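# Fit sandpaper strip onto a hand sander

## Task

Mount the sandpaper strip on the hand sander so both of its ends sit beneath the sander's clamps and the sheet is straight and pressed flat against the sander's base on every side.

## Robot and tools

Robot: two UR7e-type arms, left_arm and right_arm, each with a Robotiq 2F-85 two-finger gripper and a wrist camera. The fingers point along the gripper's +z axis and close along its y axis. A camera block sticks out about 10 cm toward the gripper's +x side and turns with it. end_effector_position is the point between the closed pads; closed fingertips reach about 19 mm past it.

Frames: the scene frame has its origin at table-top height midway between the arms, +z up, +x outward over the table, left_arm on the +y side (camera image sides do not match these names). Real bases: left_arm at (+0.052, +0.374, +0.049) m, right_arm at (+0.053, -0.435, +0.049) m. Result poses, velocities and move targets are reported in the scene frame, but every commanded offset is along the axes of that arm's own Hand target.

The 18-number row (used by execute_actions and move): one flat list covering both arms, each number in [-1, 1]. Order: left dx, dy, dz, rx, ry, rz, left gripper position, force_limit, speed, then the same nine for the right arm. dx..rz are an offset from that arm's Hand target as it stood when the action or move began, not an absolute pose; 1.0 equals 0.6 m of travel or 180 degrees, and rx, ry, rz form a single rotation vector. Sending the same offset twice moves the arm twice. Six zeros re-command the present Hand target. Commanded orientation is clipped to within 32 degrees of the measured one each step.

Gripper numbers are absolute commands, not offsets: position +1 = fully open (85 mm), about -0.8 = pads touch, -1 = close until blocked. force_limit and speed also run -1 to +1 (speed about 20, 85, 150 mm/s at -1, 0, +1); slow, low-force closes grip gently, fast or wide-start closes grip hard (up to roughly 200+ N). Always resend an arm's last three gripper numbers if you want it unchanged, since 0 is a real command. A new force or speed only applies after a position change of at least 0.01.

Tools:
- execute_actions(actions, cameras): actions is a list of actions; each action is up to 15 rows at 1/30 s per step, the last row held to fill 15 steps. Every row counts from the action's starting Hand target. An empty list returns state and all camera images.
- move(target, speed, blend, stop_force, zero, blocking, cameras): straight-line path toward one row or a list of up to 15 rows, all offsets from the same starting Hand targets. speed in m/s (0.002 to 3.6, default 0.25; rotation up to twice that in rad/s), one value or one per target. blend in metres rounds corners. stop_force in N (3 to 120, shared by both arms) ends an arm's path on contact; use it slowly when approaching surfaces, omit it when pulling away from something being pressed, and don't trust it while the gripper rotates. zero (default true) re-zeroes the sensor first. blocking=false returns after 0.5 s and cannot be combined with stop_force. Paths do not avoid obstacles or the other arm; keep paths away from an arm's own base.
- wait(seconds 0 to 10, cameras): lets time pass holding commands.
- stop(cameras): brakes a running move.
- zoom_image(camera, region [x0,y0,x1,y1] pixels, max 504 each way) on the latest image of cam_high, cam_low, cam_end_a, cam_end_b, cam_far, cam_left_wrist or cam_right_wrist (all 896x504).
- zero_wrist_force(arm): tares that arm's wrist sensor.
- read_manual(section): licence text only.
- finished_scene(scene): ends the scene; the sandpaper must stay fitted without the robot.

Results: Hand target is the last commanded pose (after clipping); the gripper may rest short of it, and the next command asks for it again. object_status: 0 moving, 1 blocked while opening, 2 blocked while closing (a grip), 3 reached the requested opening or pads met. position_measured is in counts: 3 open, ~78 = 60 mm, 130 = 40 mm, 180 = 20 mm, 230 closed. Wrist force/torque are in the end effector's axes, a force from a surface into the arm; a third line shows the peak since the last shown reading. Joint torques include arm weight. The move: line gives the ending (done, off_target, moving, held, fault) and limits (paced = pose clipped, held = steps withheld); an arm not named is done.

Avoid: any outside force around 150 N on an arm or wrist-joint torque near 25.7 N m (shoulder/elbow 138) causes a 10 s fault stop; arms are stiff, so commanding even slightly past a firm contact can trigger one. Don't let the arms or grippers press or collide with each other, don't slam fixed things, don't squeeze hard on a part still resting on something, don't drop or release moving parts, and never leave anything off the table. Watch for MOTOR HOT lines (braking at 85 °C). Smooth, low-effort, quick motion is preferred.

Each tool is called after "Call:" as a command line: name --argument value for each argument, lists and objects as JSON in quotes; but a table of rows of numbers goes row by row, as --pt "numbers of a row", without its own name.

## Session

Scene 1 was reported as done. I'll start scene 2 with a look at all the cameras.

Call:
execute_actions --actions '[]'

Call:
zoom_image --camera "cam_far" --region '[200, 150, 700, 350]'

Call:
zoom_image --camera "cam_high" --region '[390, 160, 560, 260]'

Scene clock: 0.00 s.
left_arm: end_effector_position=(+0.6902, +0.8400, +0.2420) position_measured=3 object_status=3 end_effector_quat_wxyz=(-0.482, +0.414, +0.748, +0.193) | right_arm: end_effector_position=(+0.2907, -0.4527, +0.1997) position_measured=3 object_status=3 end_effector_quat_wxyz=(+0.661, -0.535, -0.525, -0.023)
Joint positions: left_arm=[0.202 -0.571 0.606 -0.871 -0.672 0.839] | right_arm=[2.993 -1.927 -2.009 -2.189 2.225 0.856]
Joint velocities: within noise
Joint torques (N m): no reading
Motor temperatures (°C): left_arm=[27 31 27 34 33 33] | right_arm=[27 28 29 37 34 30]
Wrist force (N): no reading
Wrist torque (N m): no reading
Wrist force, peak (N): no reading
Hand target: left_arm +0.6902, +0.8400, +0.2420; -0.482, +0.414, +0.748, +0.193 | right_arm +0.2907, -0.4527, +0.1997; +0.661, -0.535, -0.525, -0.023
Tool commands: left_gripper/position=+1.0 left_gripper/force_limit=+1.0 left_gripper/speed=+1.0 right_gripper/position=+1.0 right_gripper/force_limit=+1.0 right_gripper/speed=+1.0

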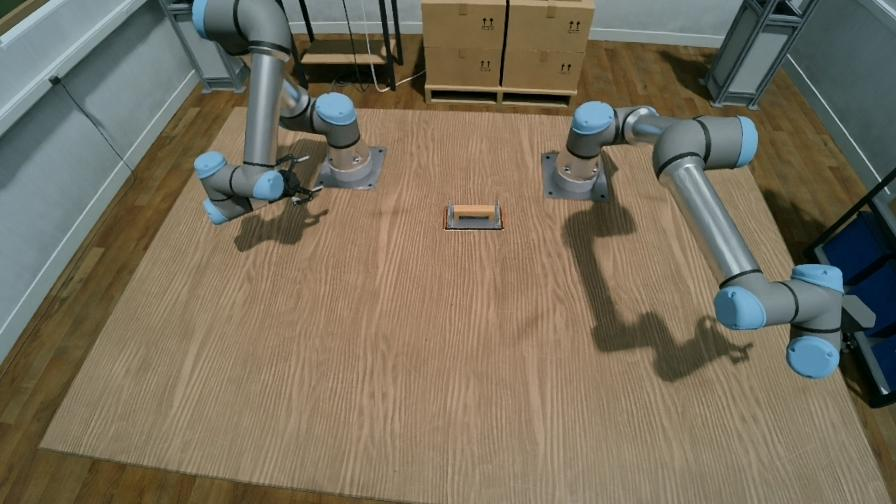

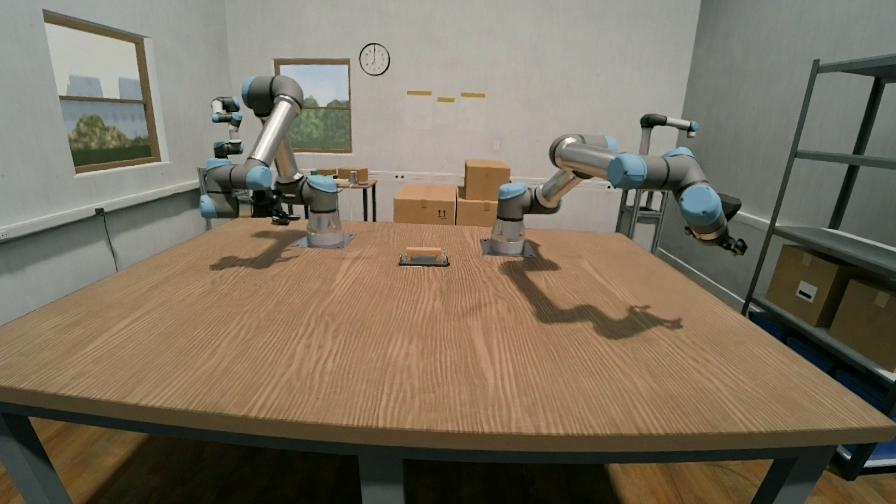

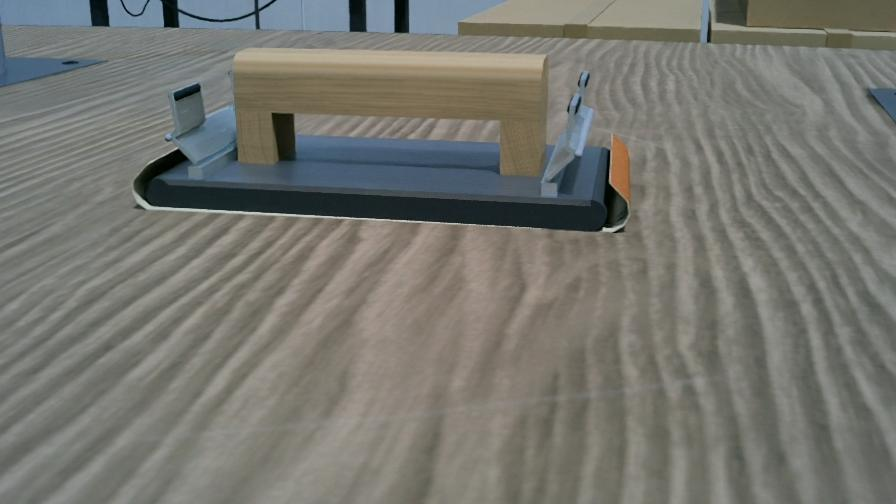

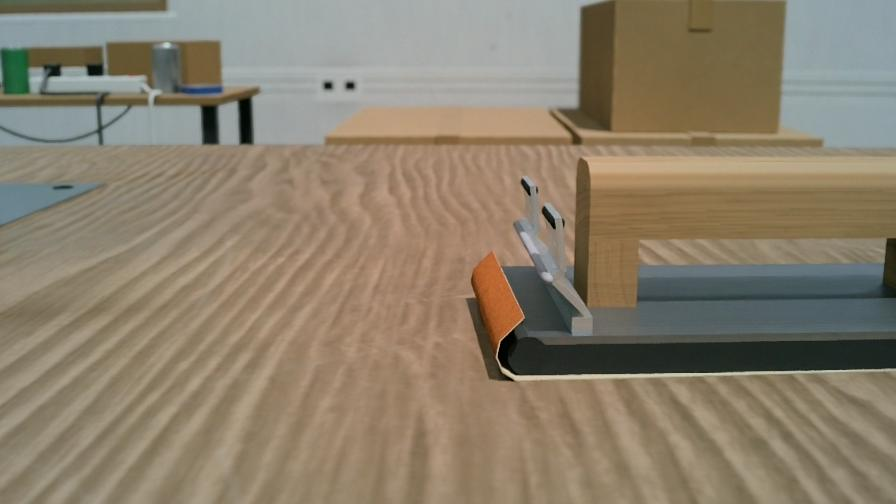

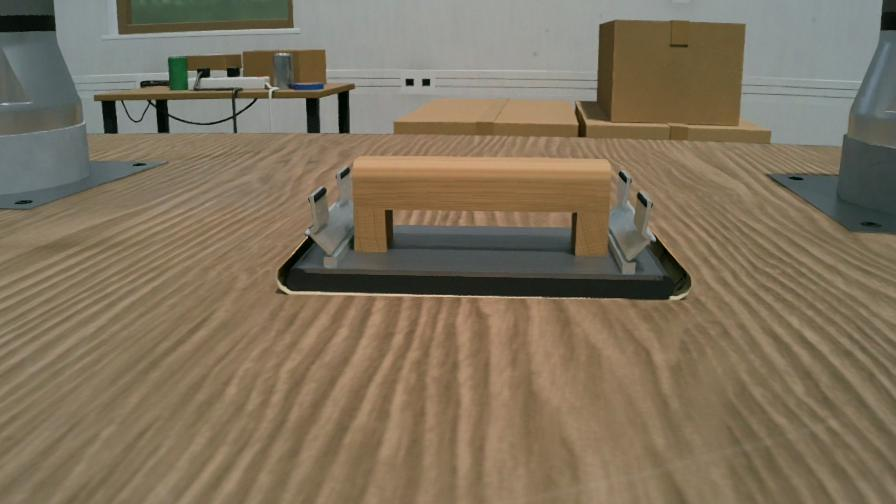

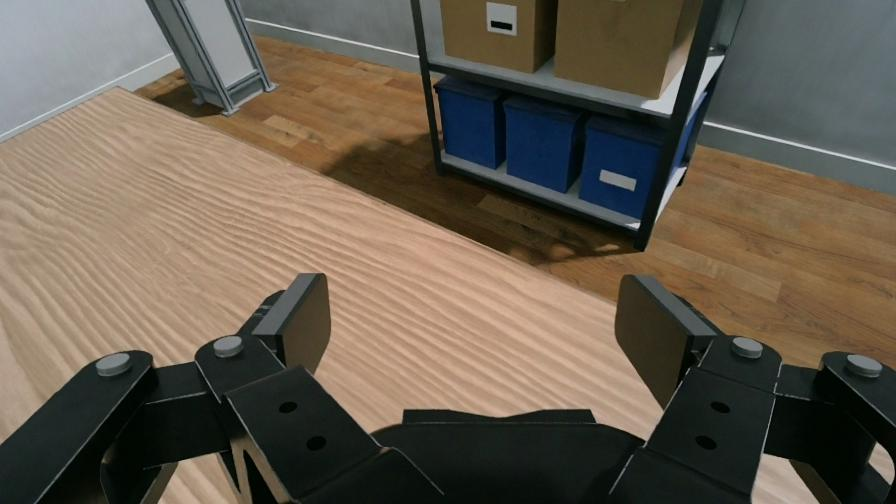

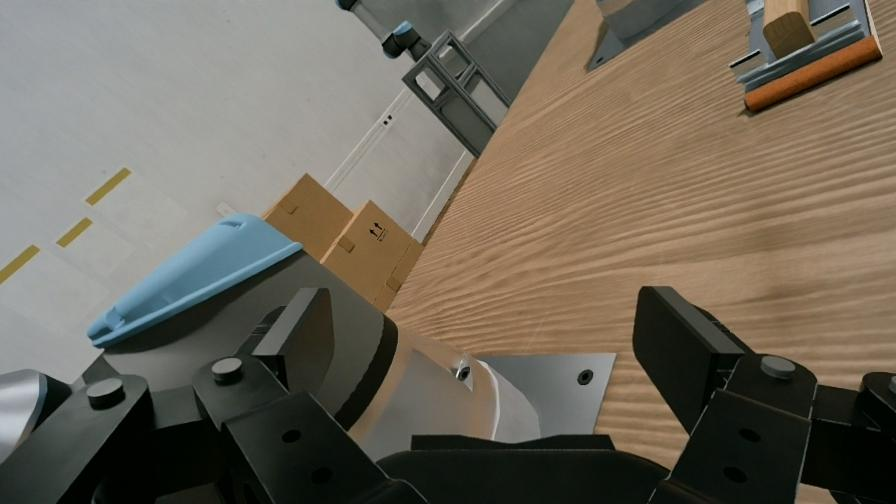

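Scaled by 1.008 from the camera's 896x504 image, which has a finer 1280x720 frame.

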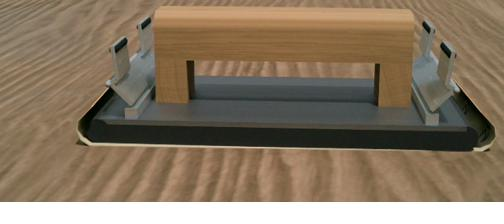

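Scaled by 2.965 from the camera's 896x504 image, which has a finer 1280x720 frame.

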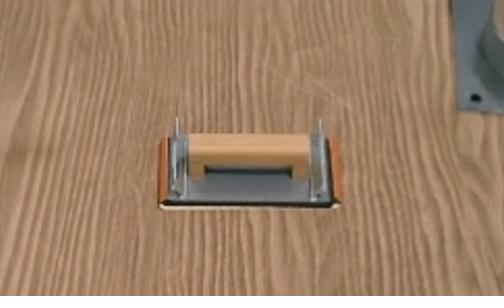

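Call:
zoom_image --camera "cam_end_a" --region '[530, 120, 660, 240]'

Call:
zoom_image --camera "cam_end_b" --region '[440, 240, 600, 390]'

Call:
zoom_image --camera "cam_far" --region '[260, 220, 400, 310]'

Call:
zoom_image --camera "cam_far" --region '[580, 220, 720, 310]'

Scaled by 3.877 from the camera's 896x504 image, which has a finer 1280x720 frame.

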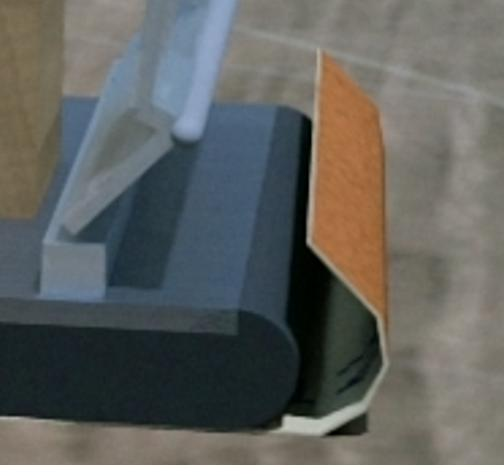

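Scaled by 3.150 from the camera's 896x504 image, which has a finer 1280x720 frame.

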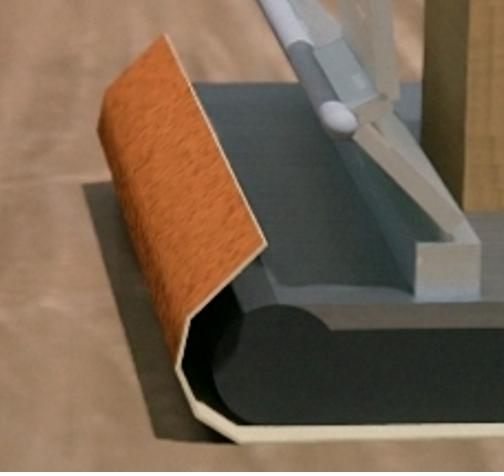

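Scaled by 3.600 from the camera's 896x504 image, which has a finer 1280x720 frame.

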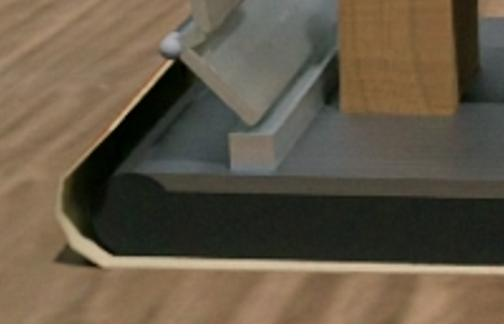

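Scaled by 3.600 from the camera's 896x504 image, which has a finer 1280x720 frame.

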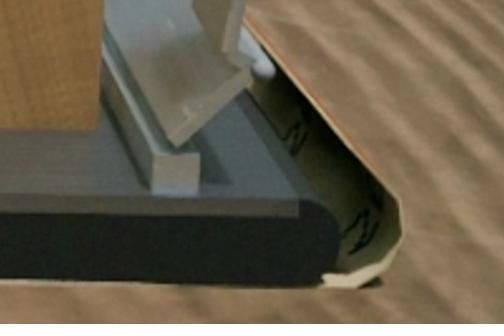

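Call:
move --target '[-0.4237,-0.9512,-0.3572,-0.1384,-0.3233,0.1600,0.45,-1,-0.3, 0.1776,0.3369,0.3804,-0.1387,-0.3133,-0.5768,0.47,-1,-0.3]' --speed 0.5

Scene clock: 5.37 s.
left_arm: end_effector_position=(+0.3999, +0.2500, +0.1806) position_measured=72 object_status=3 end_effector_quat_wxyz=(+0.000, +0.707, +0.707, +0.000) | right_arm: end_effector_position=(+0.3053, -0.1428, +0.1099) position_measured=70 object_status=3 end_effector_quat_wxyz=(+0.000, +0.000, +0.924, +0.383)
Joint positions: left_arm=[-0.702 -1.808 2.306 -2.07 -1.572 0.861] | right_arm=[4.081 -1.858 -2.745 0.563 2.015 1.076]
Joint torques (N m): left_arm=[-5.85 -24.46 -9.05 -4.16 2.69 -2.01] | right_arm=[10.83 8.17 -7.91 5.19 -1.28 1.56]
Wrist force (N): left_arm=[-2.2 1.0 1.0] | right_arm=[0.1 1.5 -1.3]
Wrist torque (N m): left_arm=[0.11 0.50 0.08] | right_arm=[0.26 -0.17 -0.09]
Wrist force, peak (N): left_arm=[-3.8 0.0 1.0] | right_arm=[0.2 2.4 -1.5]
Hand target: left_arm +0.3999, +0.2500, +0.1806; +0.000, +0.707, +0.707, +0.000 | right_arm +0.3053, -0.1428, +0.1099; +0.000, +0.000, +0.924, +0.383
Off the commanded pose: left_arm 0.000 m, 0 deg | right_arm 0.000 m, 0 deg.
move: done

Call:
move --target '[-0.3867,-0.2075,0.051,0,0,0,0.45,-1,-0.3, 0,0,0,0,0,0,0.47,-1,-0.3]' --speed 0.35 --cameras '["cam_left_wrist", "cam_far", "cam_end_a", "cam_end_b", "cam_right_wrist"]'

Call:
zoom_image --camera "cam_left_wrist" --region '[320, 0, 620, 150]'

Call:
zoom_image --camera "cam_left_wrist" --region '[350, 270, 600, 430]'

Scene clock: 6.93 s.
left_arm: end_effector_position=(+0.2753, +0.0180, +0.1503) position_measured=72 object_status=3 end_effector_quat_wxyz=(+0.000, +0.707, +0.707, +0.000) | right_arm: end_effector_position=(+0.3053, -0.1428, +0.1099) position_measured=70 object_status=3 end_effector_quat_wxyz=(+0.000, +0.000, +0.924, +0.383)
Joint positions: left_arm=[-1.325 -1.618 2.242 -2.196 -1.571 0.238] | right_arm=[4.081 -1.858 -2.745 0.563 2.015 1.076]
Joint torques (N m): left_arm=[-5.36 -6.95 -35.02 -4.37 2.76 -2.2] | right_arm=[10.11 8.68 -7.84 5.36 -1.25 1.36]
Wrist force (N): left_arm=[-2.2 1.1 1.1] | right_arm=[0.0 1.4 -1.2]
Wrist torque (N m): left_arm=[0.17 0.47 0.10] | right_arm=[0.24 -0.16 -0.08]
Wrist force, peak (N): left_arm=[-4.7 -0.7 0.9] | right_arm=[0.1 1.7 -1.4]
Hand target: left_arm +0.2753, +0.0180, +0.1503; +0.000, +0.707, +0.707, +0.000 | right_arm +0.3053, -0.1428, +0.1099; +0.000, +0.000, +0.924, +0.383
Off the commanded pose: left_arm 0.000 m, 0 deg | right_arm 0.000 m, 0 deg.
move: done
Images, in order (width x height): cam_end_a 896x504, cam_end_b 896x504, cam_far 896x504, cam_left_wrist 896x504, cam_right_wrist 896x504.

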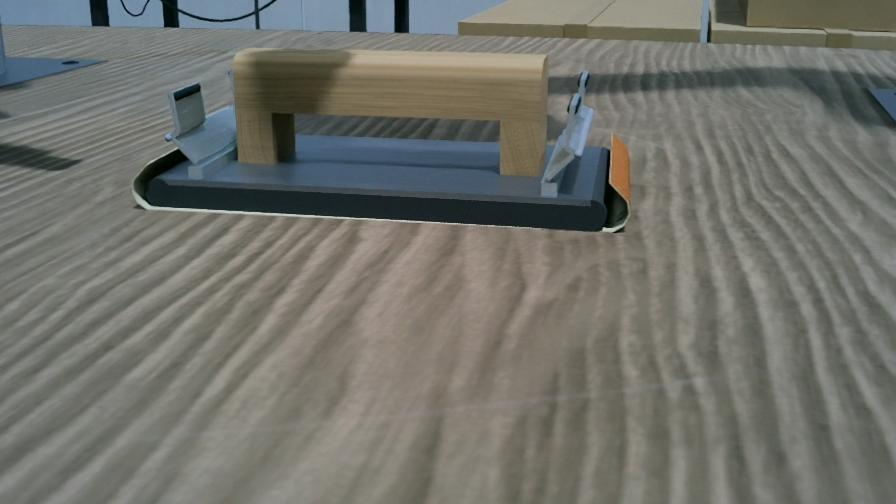

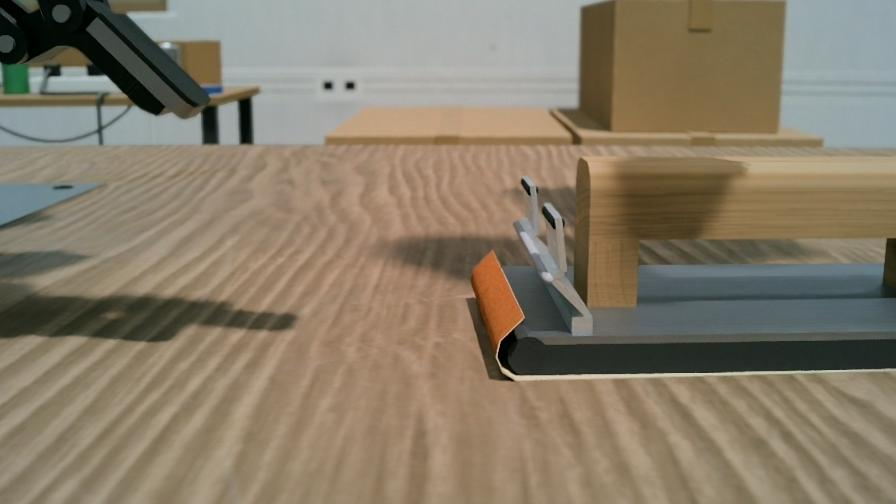

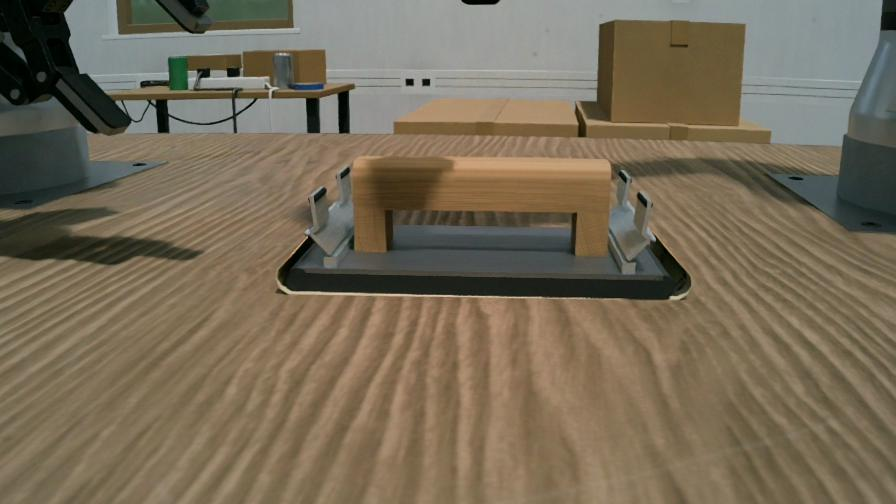

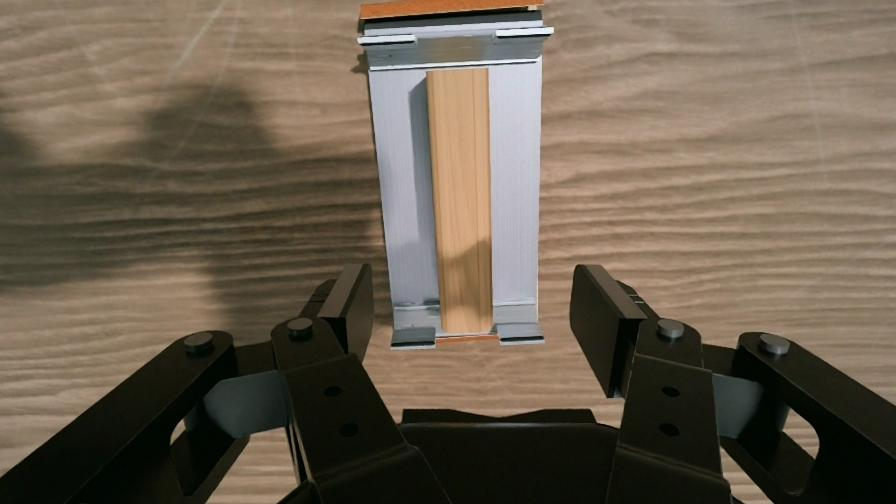

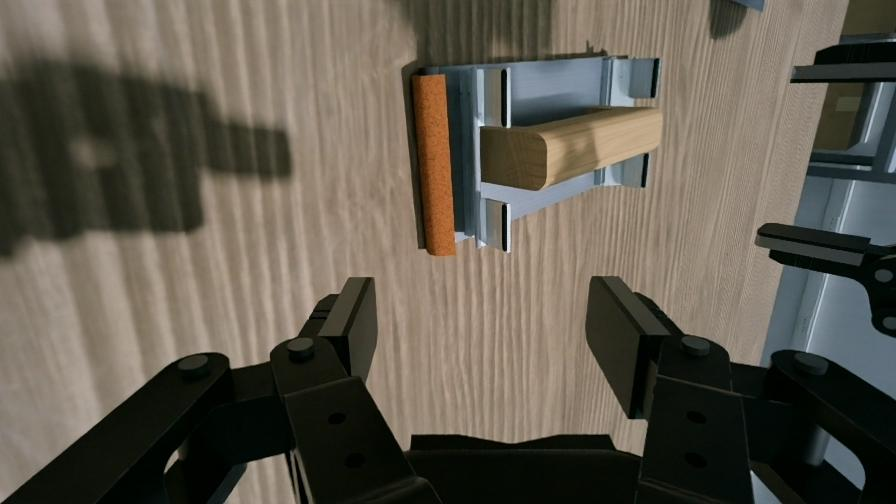

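Scaled by 1.680 from the camera's 896x504 image, which has a finer 1280x720 frame.

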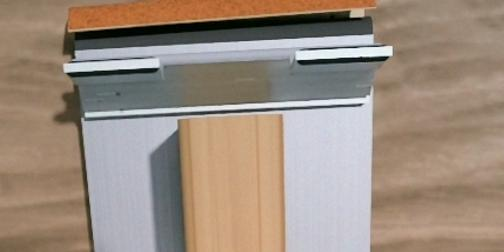

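Scaled by 2.016 from the camera's 896x504 image, which has a finer 1280x720 frame.

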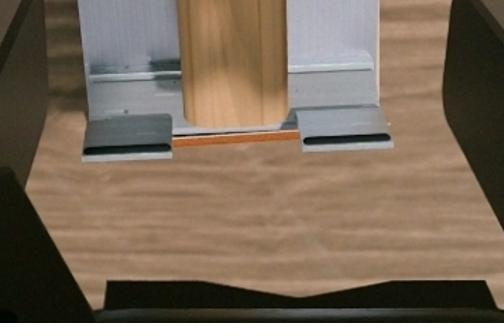

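Call:
zoom_image --camera "cam_right_wrist" --region '[400, 50, 540, 270]'

Call:
zoom_image --camera "cam_left_wrist" --region '[350, 0, 560, 80]'

Call:
zoom_image --camera "cam_left_wrist" --region '[375, 290, 555, 360]'

Scaled by 2.291 from the camera's 896x504 image, which has a finer 1280x720 frame.

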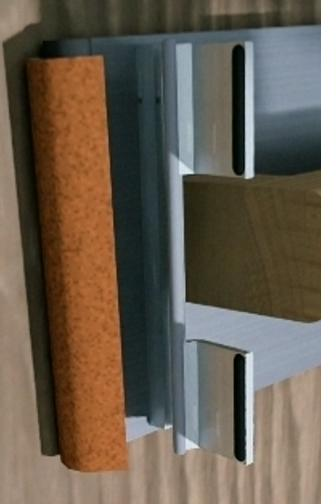

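Scaled by 2.400 from the camera's 896x504 image, which has a finer 1280x720 frame.

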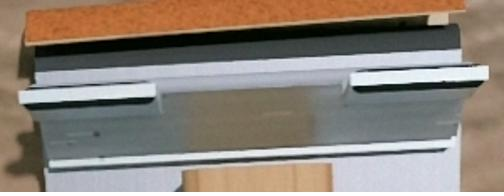

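Scaled by 2.800 from the camera's 896x504 image, which has a finer 1280x720 frame.

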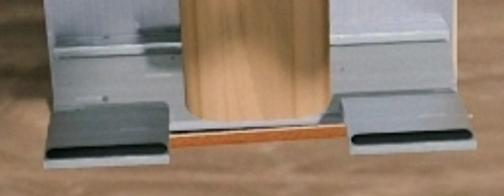

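Call:
move --pt "0.0033 -0.0012 0.1672 0 0 -0.0139 0.45 -1 -0.3 0 0 0 0 0 0 0.47 -1 -0.3" --pt "0.0033 -0.0012 0.1672 0 0 -0.0139 -1 -1 -1 0 0 0 0 0 0 0.47 -1 -0.3" --speed 0.15 --cameras '["cam_left_wrist", "cam_far"]'

Scene clock: 12.87 s.
left_arm: end_effector_position=(+0.2745, +0.0198, +0.0500) position_measured=161 object_status=0 end_effector_quat_wxyz=(+0.000, +0.692, +0.722, +0.000) | right_arm: end_effector_position=(+0.3053, -0.1428, +0.1099) position_measured=70 object_status=3 end_effector_quat_wxyz=(+0.000, +0.000, +0.924, +0.383)
Joint positions: left_arm=[-1.326 -1.395 2.364 -2.541 -1.571 0.194] | right_arm=[4.081 -1.858 -2.745 0.563 2.015 1.076]
Joint torques (N m): left_arm=[4.96 -11.12 0.12 -3.19 1.06 -2.07] | right_arm=[10.91 8.12 -6.82 5.01 -1.36 1.24]
Wrist force (N): left_arm=[0.5 1.4 -10.6] | right_arm=[0.2 1.7 -1.1]
Wrist torque (N m): left_arm=[0.18 0.44 0.01] | right_arm=[0.28 -0.18 -0.10]
Wrist force, peak (N): left_arm=[0.3 1.5 -10.7] | right_arm=[0.0 1.6 -1.6]
Hand target: left_arm +0.2745, +0.0198, +0.0500; +0.000, +0.692, +0.722, +0.000 | right_arm +0.3053, -0.1428, +0.1099; +0.000, +0.000, +0.924, +0.383
Off the commanded pose: left_arm 0.000 m, 0 deg | right_arm 0.000 m, 0 deg.
move: done
Images, in order (width x height): cam_far 896x504, cam_left_wrist 896x504.

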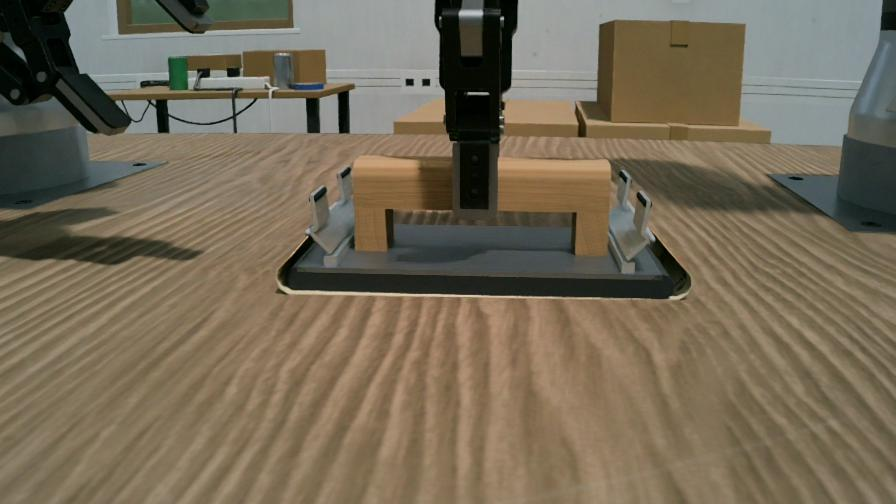

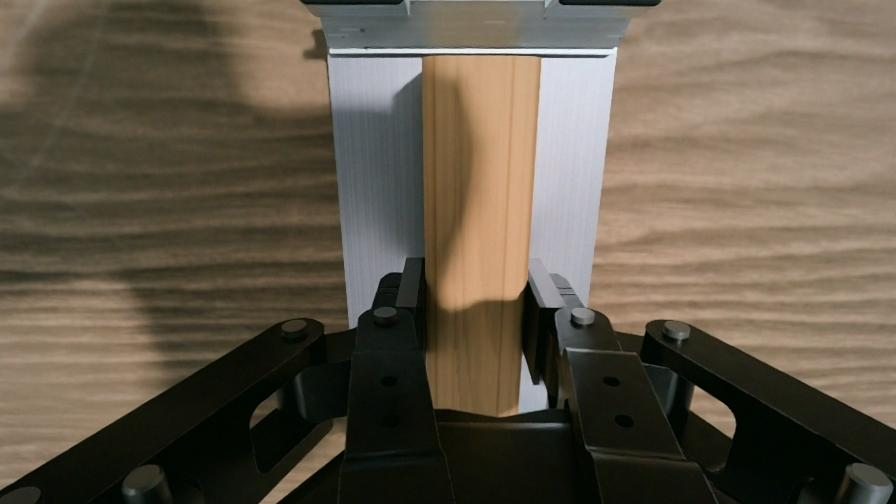

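Call:
zoom_image --camera "cam_left_wrist" --region '[300, 0, 660, 100]'

Call:
zoom_image --camera "cam_far" --region '[260, 220, 400, 310]'

Call:
zoom_image --camera "cam_far" --region '[580, 220, 720, 310]'

Scaled by 1.400 from the camera's 896x504 image, which has a finer 1280x720 frame.

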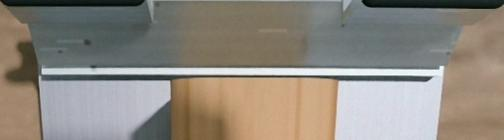

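Scaled by 3.600 from the camera's 896x504 image, which has a finer 1280x720 frame.

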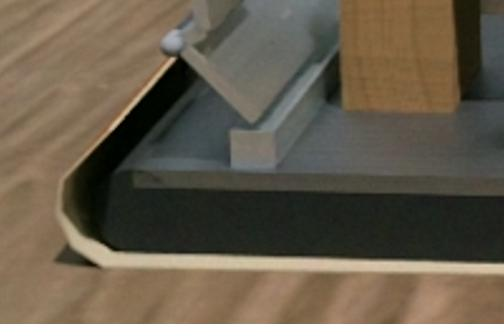

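Scaled by 3.600 from the camera's 896x504 image, which has a finer 1280x720 frame.

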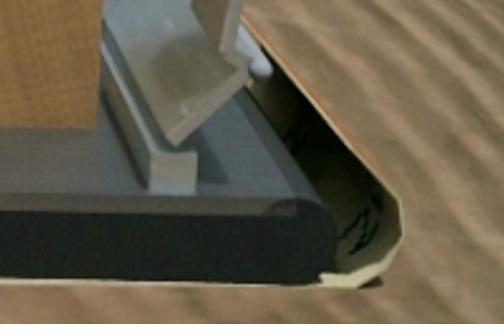

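Call:
move --pt "0 0 -0.00417 0 0 0 -1 -1 -1 0 0 0 0 0 0 0.47 -1 -0.3" --pt "0.00263 0.00095 -0.00417 0 0 -0.00778 -1 -1 -1 0 0 0 0 0 0 0.47 -1 -0.3" --speed 0.02 --cameras '["cam_end_a", "cam_end_b", "cam_right_wrist"]'

Call:
zoom_image --camera "cam_end_a" --region '[530, 120, 660, 240]'

Call:
zoom_image --camera "cam_end_b" --region '[440, 240, 600, 390]'

Call:
zoom_image --camera "cam_right_wrist" --region '[400, 50, 540, 270]'

Scene clock: 14.80 s.
left_arm: end_effector_position=(+0.2750, +0.0214, +0.0525) position_measured=161 object_status=2 end_effector_quat_wxyz=(+0.000, +0.683, +0.731, +0.000) | right_arm: end_effector_position=(+0.3053, -0.1428, +0.1099) position_measured=70 object_status=3 end_effector_quat_wxyz=(+0.000, +0.000, +0.924, +0.383)
Joint positions: left_arm=[-1.323 -1.404 2.365 -2.533 -1.571 0.172] | right_arm=[4.081 -1.858 -2.745 0.563 2.015 1.076]
Joint torques (N m): left_arm=[5.6 -36.64 -1.31 -4.57 -2.16 -2.21] | right_arm=[10.24 9.2 -7 5.11 -1.16 1.46]
Wrist force (N): left_arm=[-2.3 1.5 4.4] | right_arm=[0.2 1.5 -1.0]
Wrist torque (N m): left_arm=[0.23 0.53 0.07] | right_arm=[0.25 -0.18 -0.10]
Wrist force, peak (N): left_arm=[0.4 1.5 -10.7] | right_arm=[0.3 1.6 -1.5]
Hand target: left_arm +0.2750, +0.0214, +0.0525; +0.000, +0.683, +0.731, +0.000 | right_arm +0.3053, -0.1428, +0.1099; +0.000, +0.000, +0.924, +0.383
Off the commanded pose: left_arm 0.000 m, 0 deg | right_arm 0.000 m, 0 deg.
move: done
Images, in order (width x height): cam_end_a 896x504, cam_end_b 896x504, cam_right_wrist 896x504.

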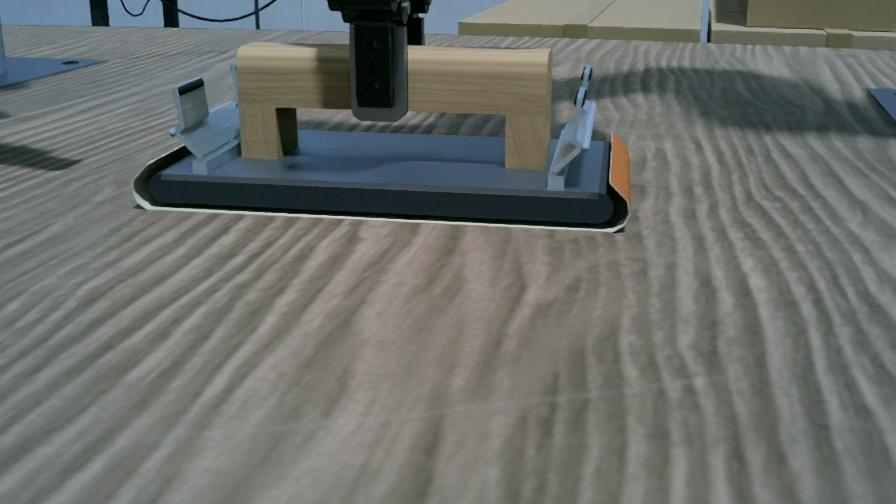

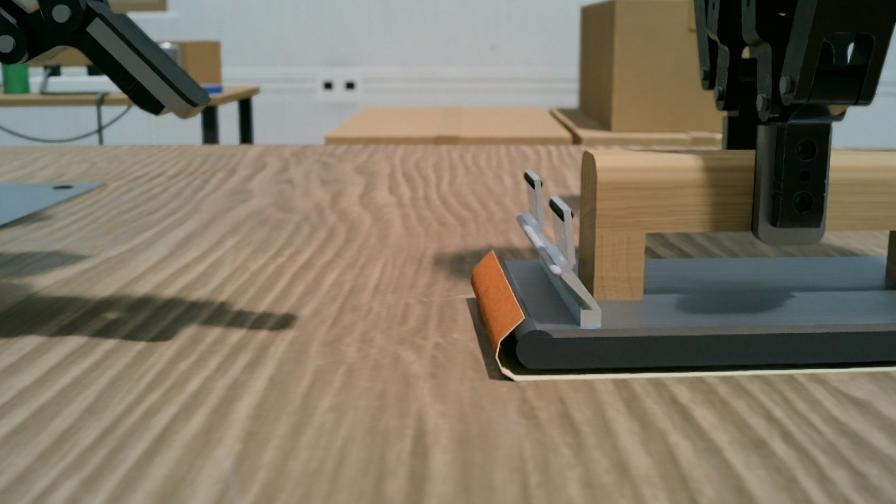

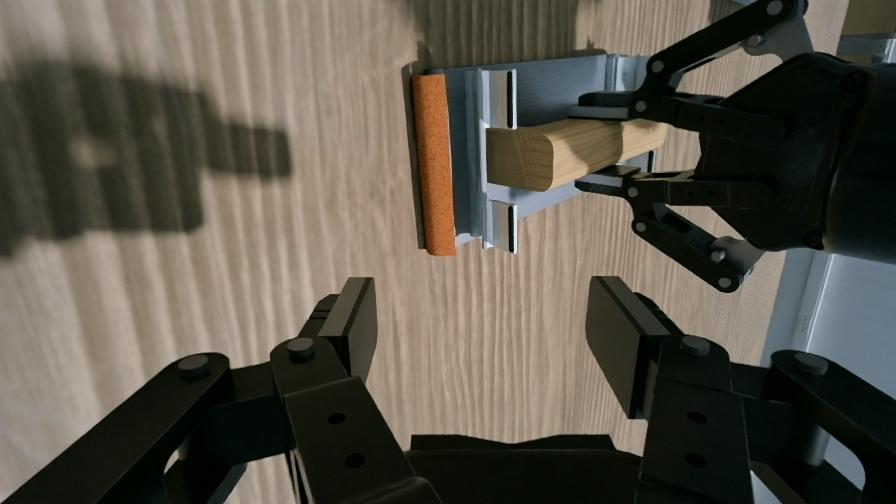

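Scaled by 3.877 from the camera's 896x504 image, which has a finer 1280x720 frame.

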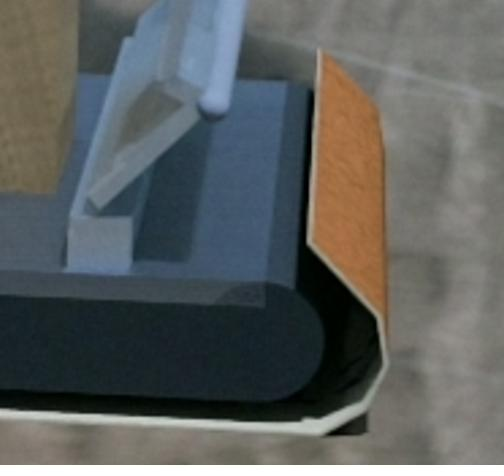

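Scaled by 3.150 from the camera's 896x504 image, which has a finer 1280x720 frame.

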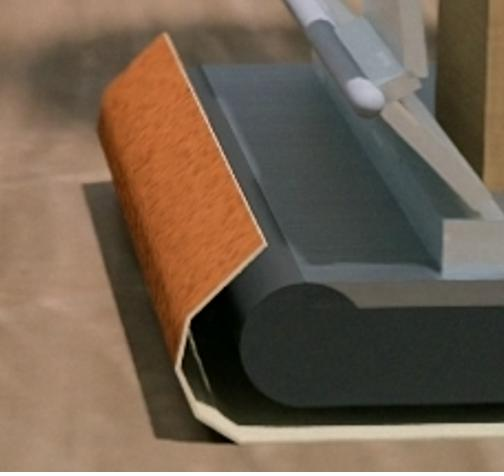

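Scaled by 2.291 from the camera's 896x504 image, which has a finer 1280x720 frame.

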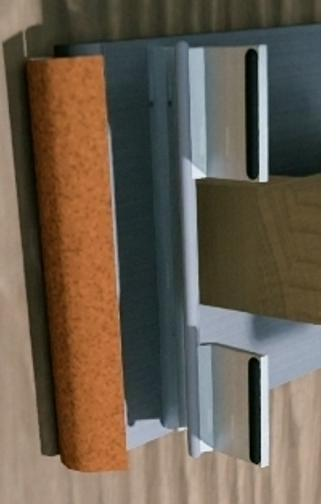

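Call:
execute_actions --actions '[]' --cameras '["cam_left_wrist", "cam_right_wrist"]'

Call:
zoom_image --camera "cam_left_wrist" --region '[300, 0, 660, 100]'

Call:
zoom_image --camera "cam_right_wrist" --region '[405, 55, 475, 125]'

Call:
zoom_image --camera "cam_right_wrist" --region '[410, 190, 480, 260]'

Scene clock: 15.07 s.
left_arm: end_effector_position=(+0.2750, +0.0214, +0.0525) position_measured=161 object_status=2 end_effector_quat_wxyz=(+0.000, +0.683, +0.731, +0.000) | right_arm: end_effector_position=(+0.3053, -0.1428, +0.1099) position_measured=70 object_status=3 end_effector_quat_wxyz=(+0.000, +0.000, +0.924, +0.383)
Joint positions: left_arm=[-1.323 -1.404 2.365 -2.533 -1.571 0.172] | right_arm=[4.081 -1.858 -2.745 0.563 2.015 1.076]
Joint velocities: within noise
Joint torques (N m): left_arm=[5.92 -36.39 -1.72 -4.42 -1.99 -2.28] | right_arm=[10.72 7.8 -6.97 5.08 -1.18 1.15]
Motor temperatures (°C): left_arm=[27 31 27 34 33 33] | right_arm=[27 28 29 37 34 30]
Wrist force (N): left_arm=[-2.4 1.0 4.5] | right_arm=[0.0 1.4 -1.2]
Wrist torque (N m): left_arm=[0.15 0.54 0.07] | right_arm=[0.25 -0.16 -0.09]
Wrist force, peak (N): left_arm=[-2.5 1.1 4.7] | right_arm=[0.0 1.6 -1.5]
Hand target: left_arm +0.2750, +0.0214, +0.0525; +0.000, +0.683, +0.731, +0.000 | right_arm +0.3053, -0.1428, +0.1099; +0.000, +0.000, +0.924, +0.383
Tool commands: left_gripper/position=-1.0 left_gripper/force_limit=-1.0 left_gripper/speed=-1.0 right_gripper/position=+0.47 right_gripper/force_limit=-1.0 right_gripper/speed=-0.3
Off the commanded pose: left_arm 0.000 m, 0 deg | right_arm 0.000 m, 0 deg.
Images, in order (width x height): cam_left_wrist 896x504, cam_right_wrist 896x504.

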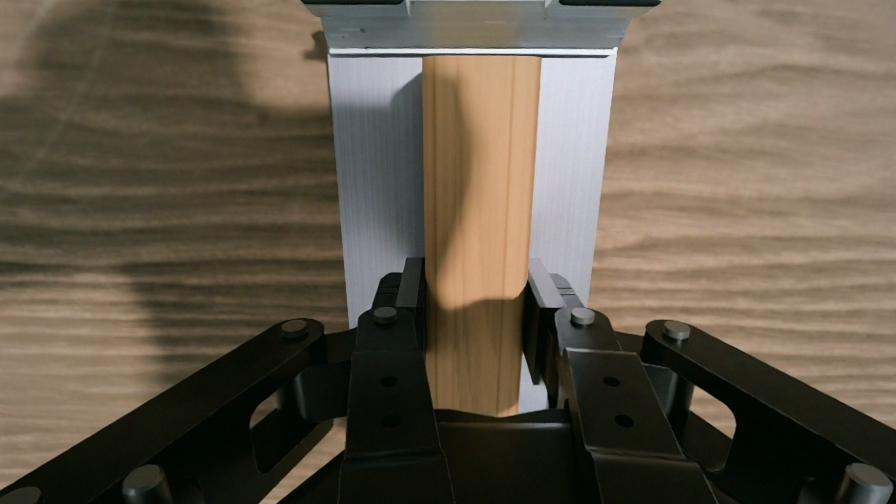

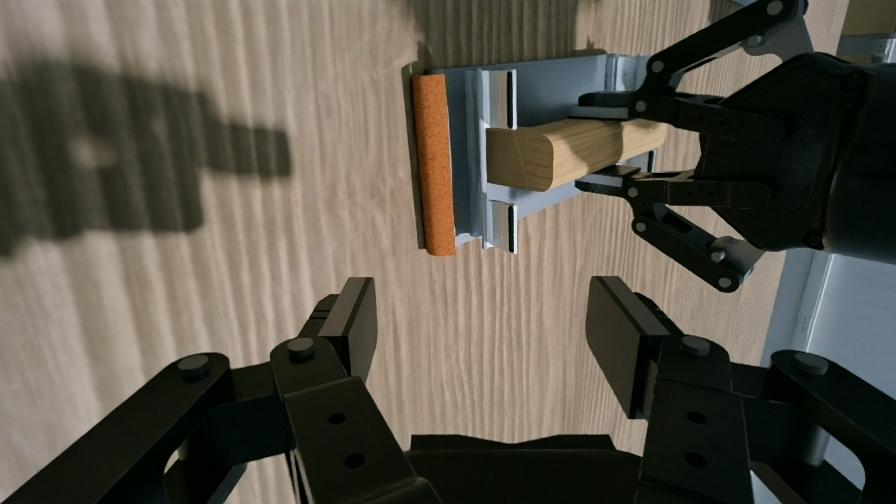

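Scaled by 1.400 from the camera's 896x504 image, which has a finer 1280x720 frame.

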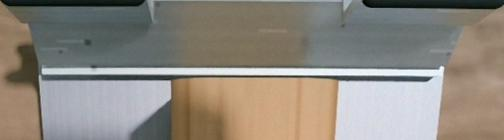

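Scaled by 7.200 from the camera's 896x504 image, which has a finer 1280x720 frame.

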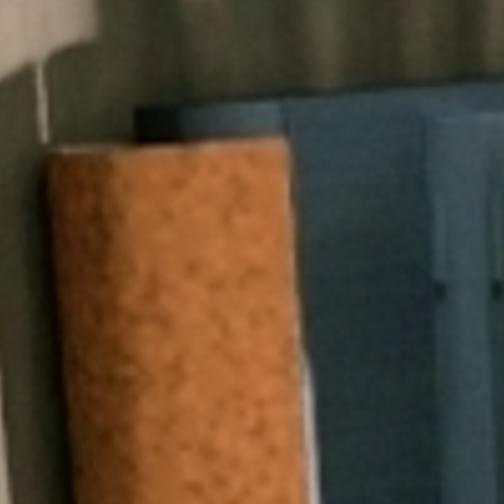

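Scaled by 7.200 from the camera's 896x504 image, which has a finer 1280x720 frame.

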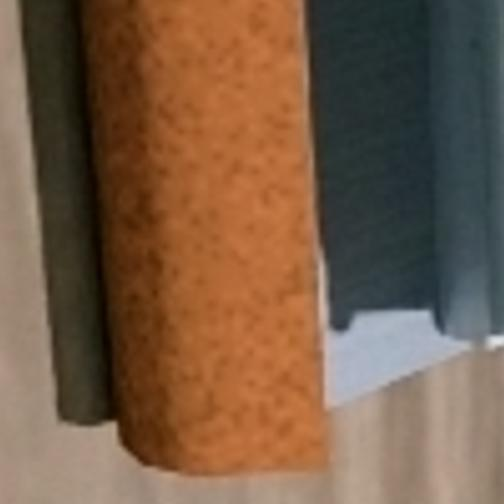

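Call:
move --target '[-0.00093,0.0026,0,0,0,-0.0036,-1,-1,-1, 0,0,0,0,0,0,0.47,-1,-0.3]' --speed 0.02 --cameras '["cam_end_a", "cam_end_b", "cam_right_wrist"]'

Call:
zoom_image --camera "cam_right_wrist" --region '[405, 55, 475, 125]'

Call:
zoom_image --camera "cam_right_wrist" --region '[410, 190, 480, 260]'

Call:
zoom_image --camera "cam_end_a" --region '[530, 120, 660, 240]'

Call:
zoom_image --camera "cam_end_b" --region '[440, 240, 600, 390]'

Scene clock: 17.23 s.
left_arm: end_effector_position=(+0.2766, +0.0210, +0.0525) position_measured=161 object_status=2 end_effector_quat_wxyz=(+0.000, +0.679, +0.734, +0.000) | right_arm: end_effector_position=(+0.3053, -0.1428, +0.1099) position_measured=70 object_status=3 end_effector_quat_wxyz=(+0.000, +0.000, +0.924, +0.383)
Joint positions: left_arm=[-1.32 -1.401 2.362 -2.532 -1.571 0.164] | right_arm=[4.081 -1.858 -2.745 0.563 2.015 1.076]
Joint torques (N m): left_arm=[7.48 -12.67 -30.53 -1.36 0.16 -2.08] | right_arm=[9.85 7.8 -7.41 5.16 -1.17 1.33]
Wrist force (N): left_arm=[-2.4 1.4 4.6] | right_arm=[-0.1 1.3 -1.0]
Wrist torque (N m): left_arm=[0.22 0.53 0.06] | right_arm=[0.23 -0.14 -0.09]
Wrist force, peak (N): left_arm=[-2.5 1.3 4.7] | right_arm=[-0.1 1.8 -1.2]
Hand target: left_arm +0.2766, +0.0210, +0.0525; +0.000, +0.679, +0.734, +0.000 | right_arm +0.3053, -0.1428, +0.1099; +0.000, +0.000, +0.924, +0.383
Off the commanded pose: left_arm 0.000 m, 0 deg | right_arm 0.000 m, 0 deg.
move: done
Images, in order (width x height): cam_end_a 896x504, cam_end_b 896x504, cam_right_wrist 896x504.

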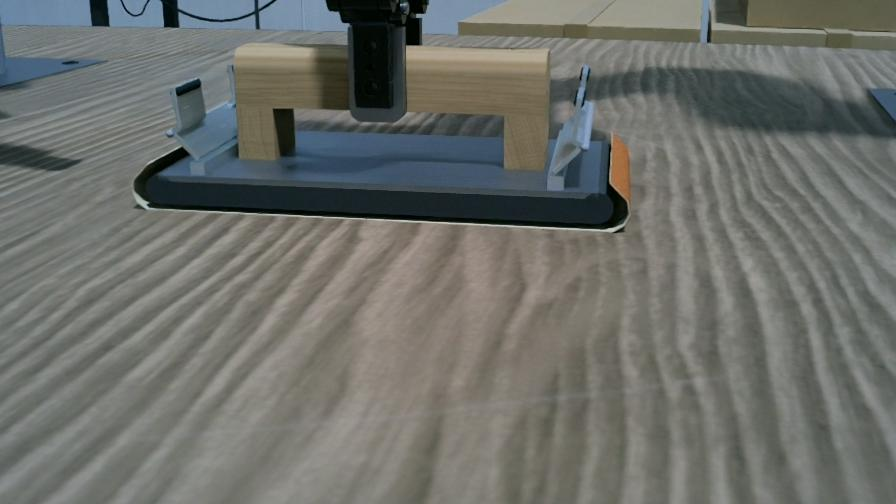

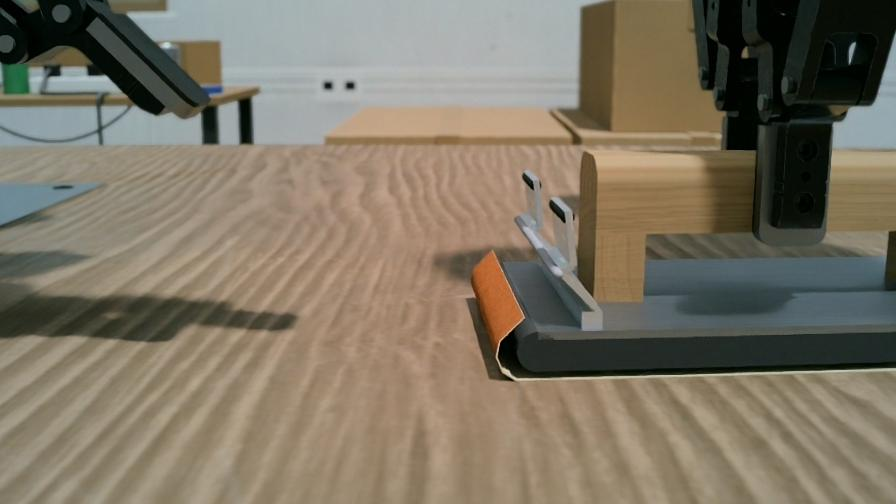

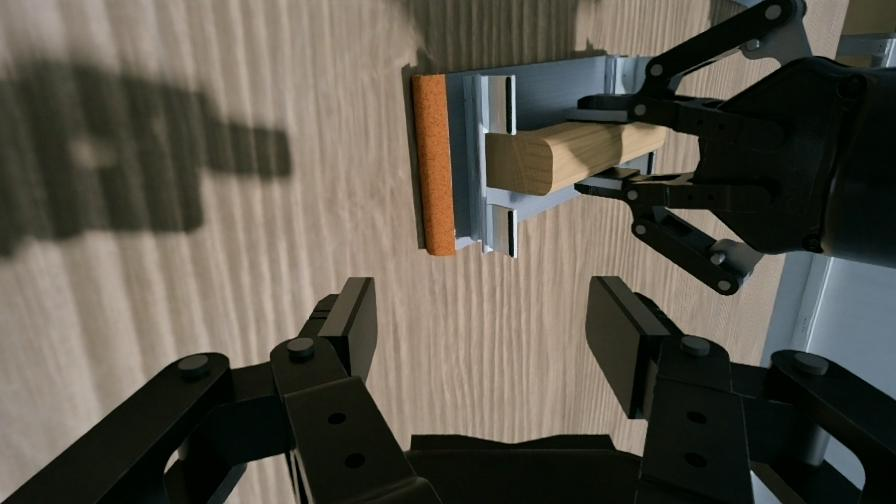

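Scaled by 7.200 from the camera's 896x504 image, which has a finer 1280x720 frame.

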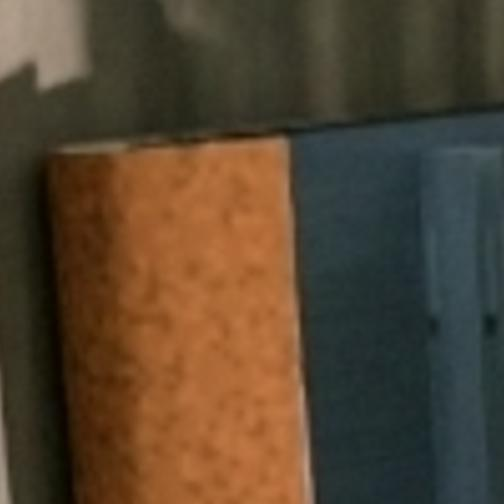

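Scaled by 7.200 from the camera's 896x504 image, which has a finer 1280x720 frame.

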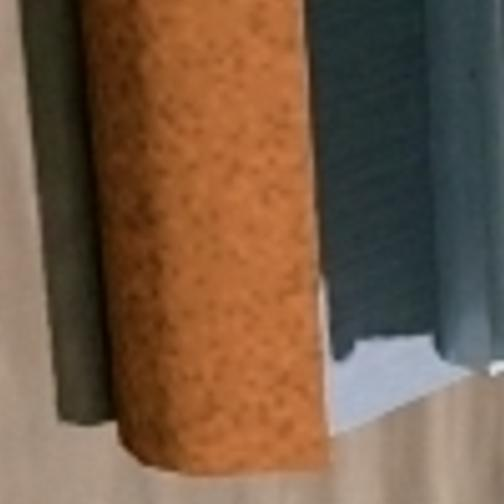

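Scaled by 3.877 from the camera's 896x504 image, which has a finer 1280x720 frame.

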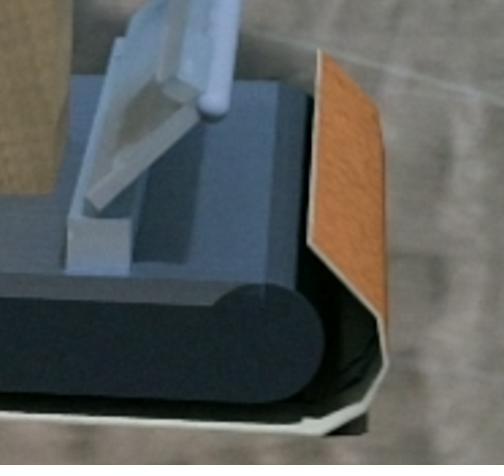

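Scaled by 3.150 from the camera's 896x504 image, which has a finer 1280x720 frame.

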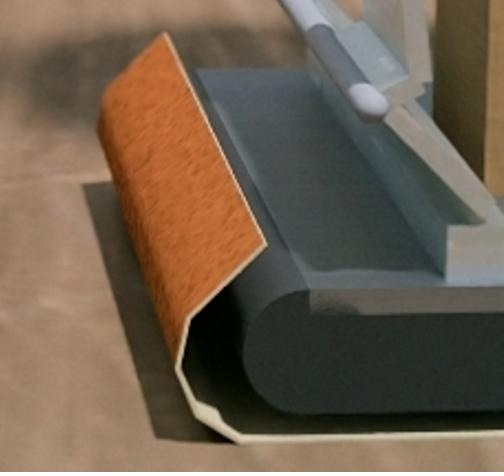

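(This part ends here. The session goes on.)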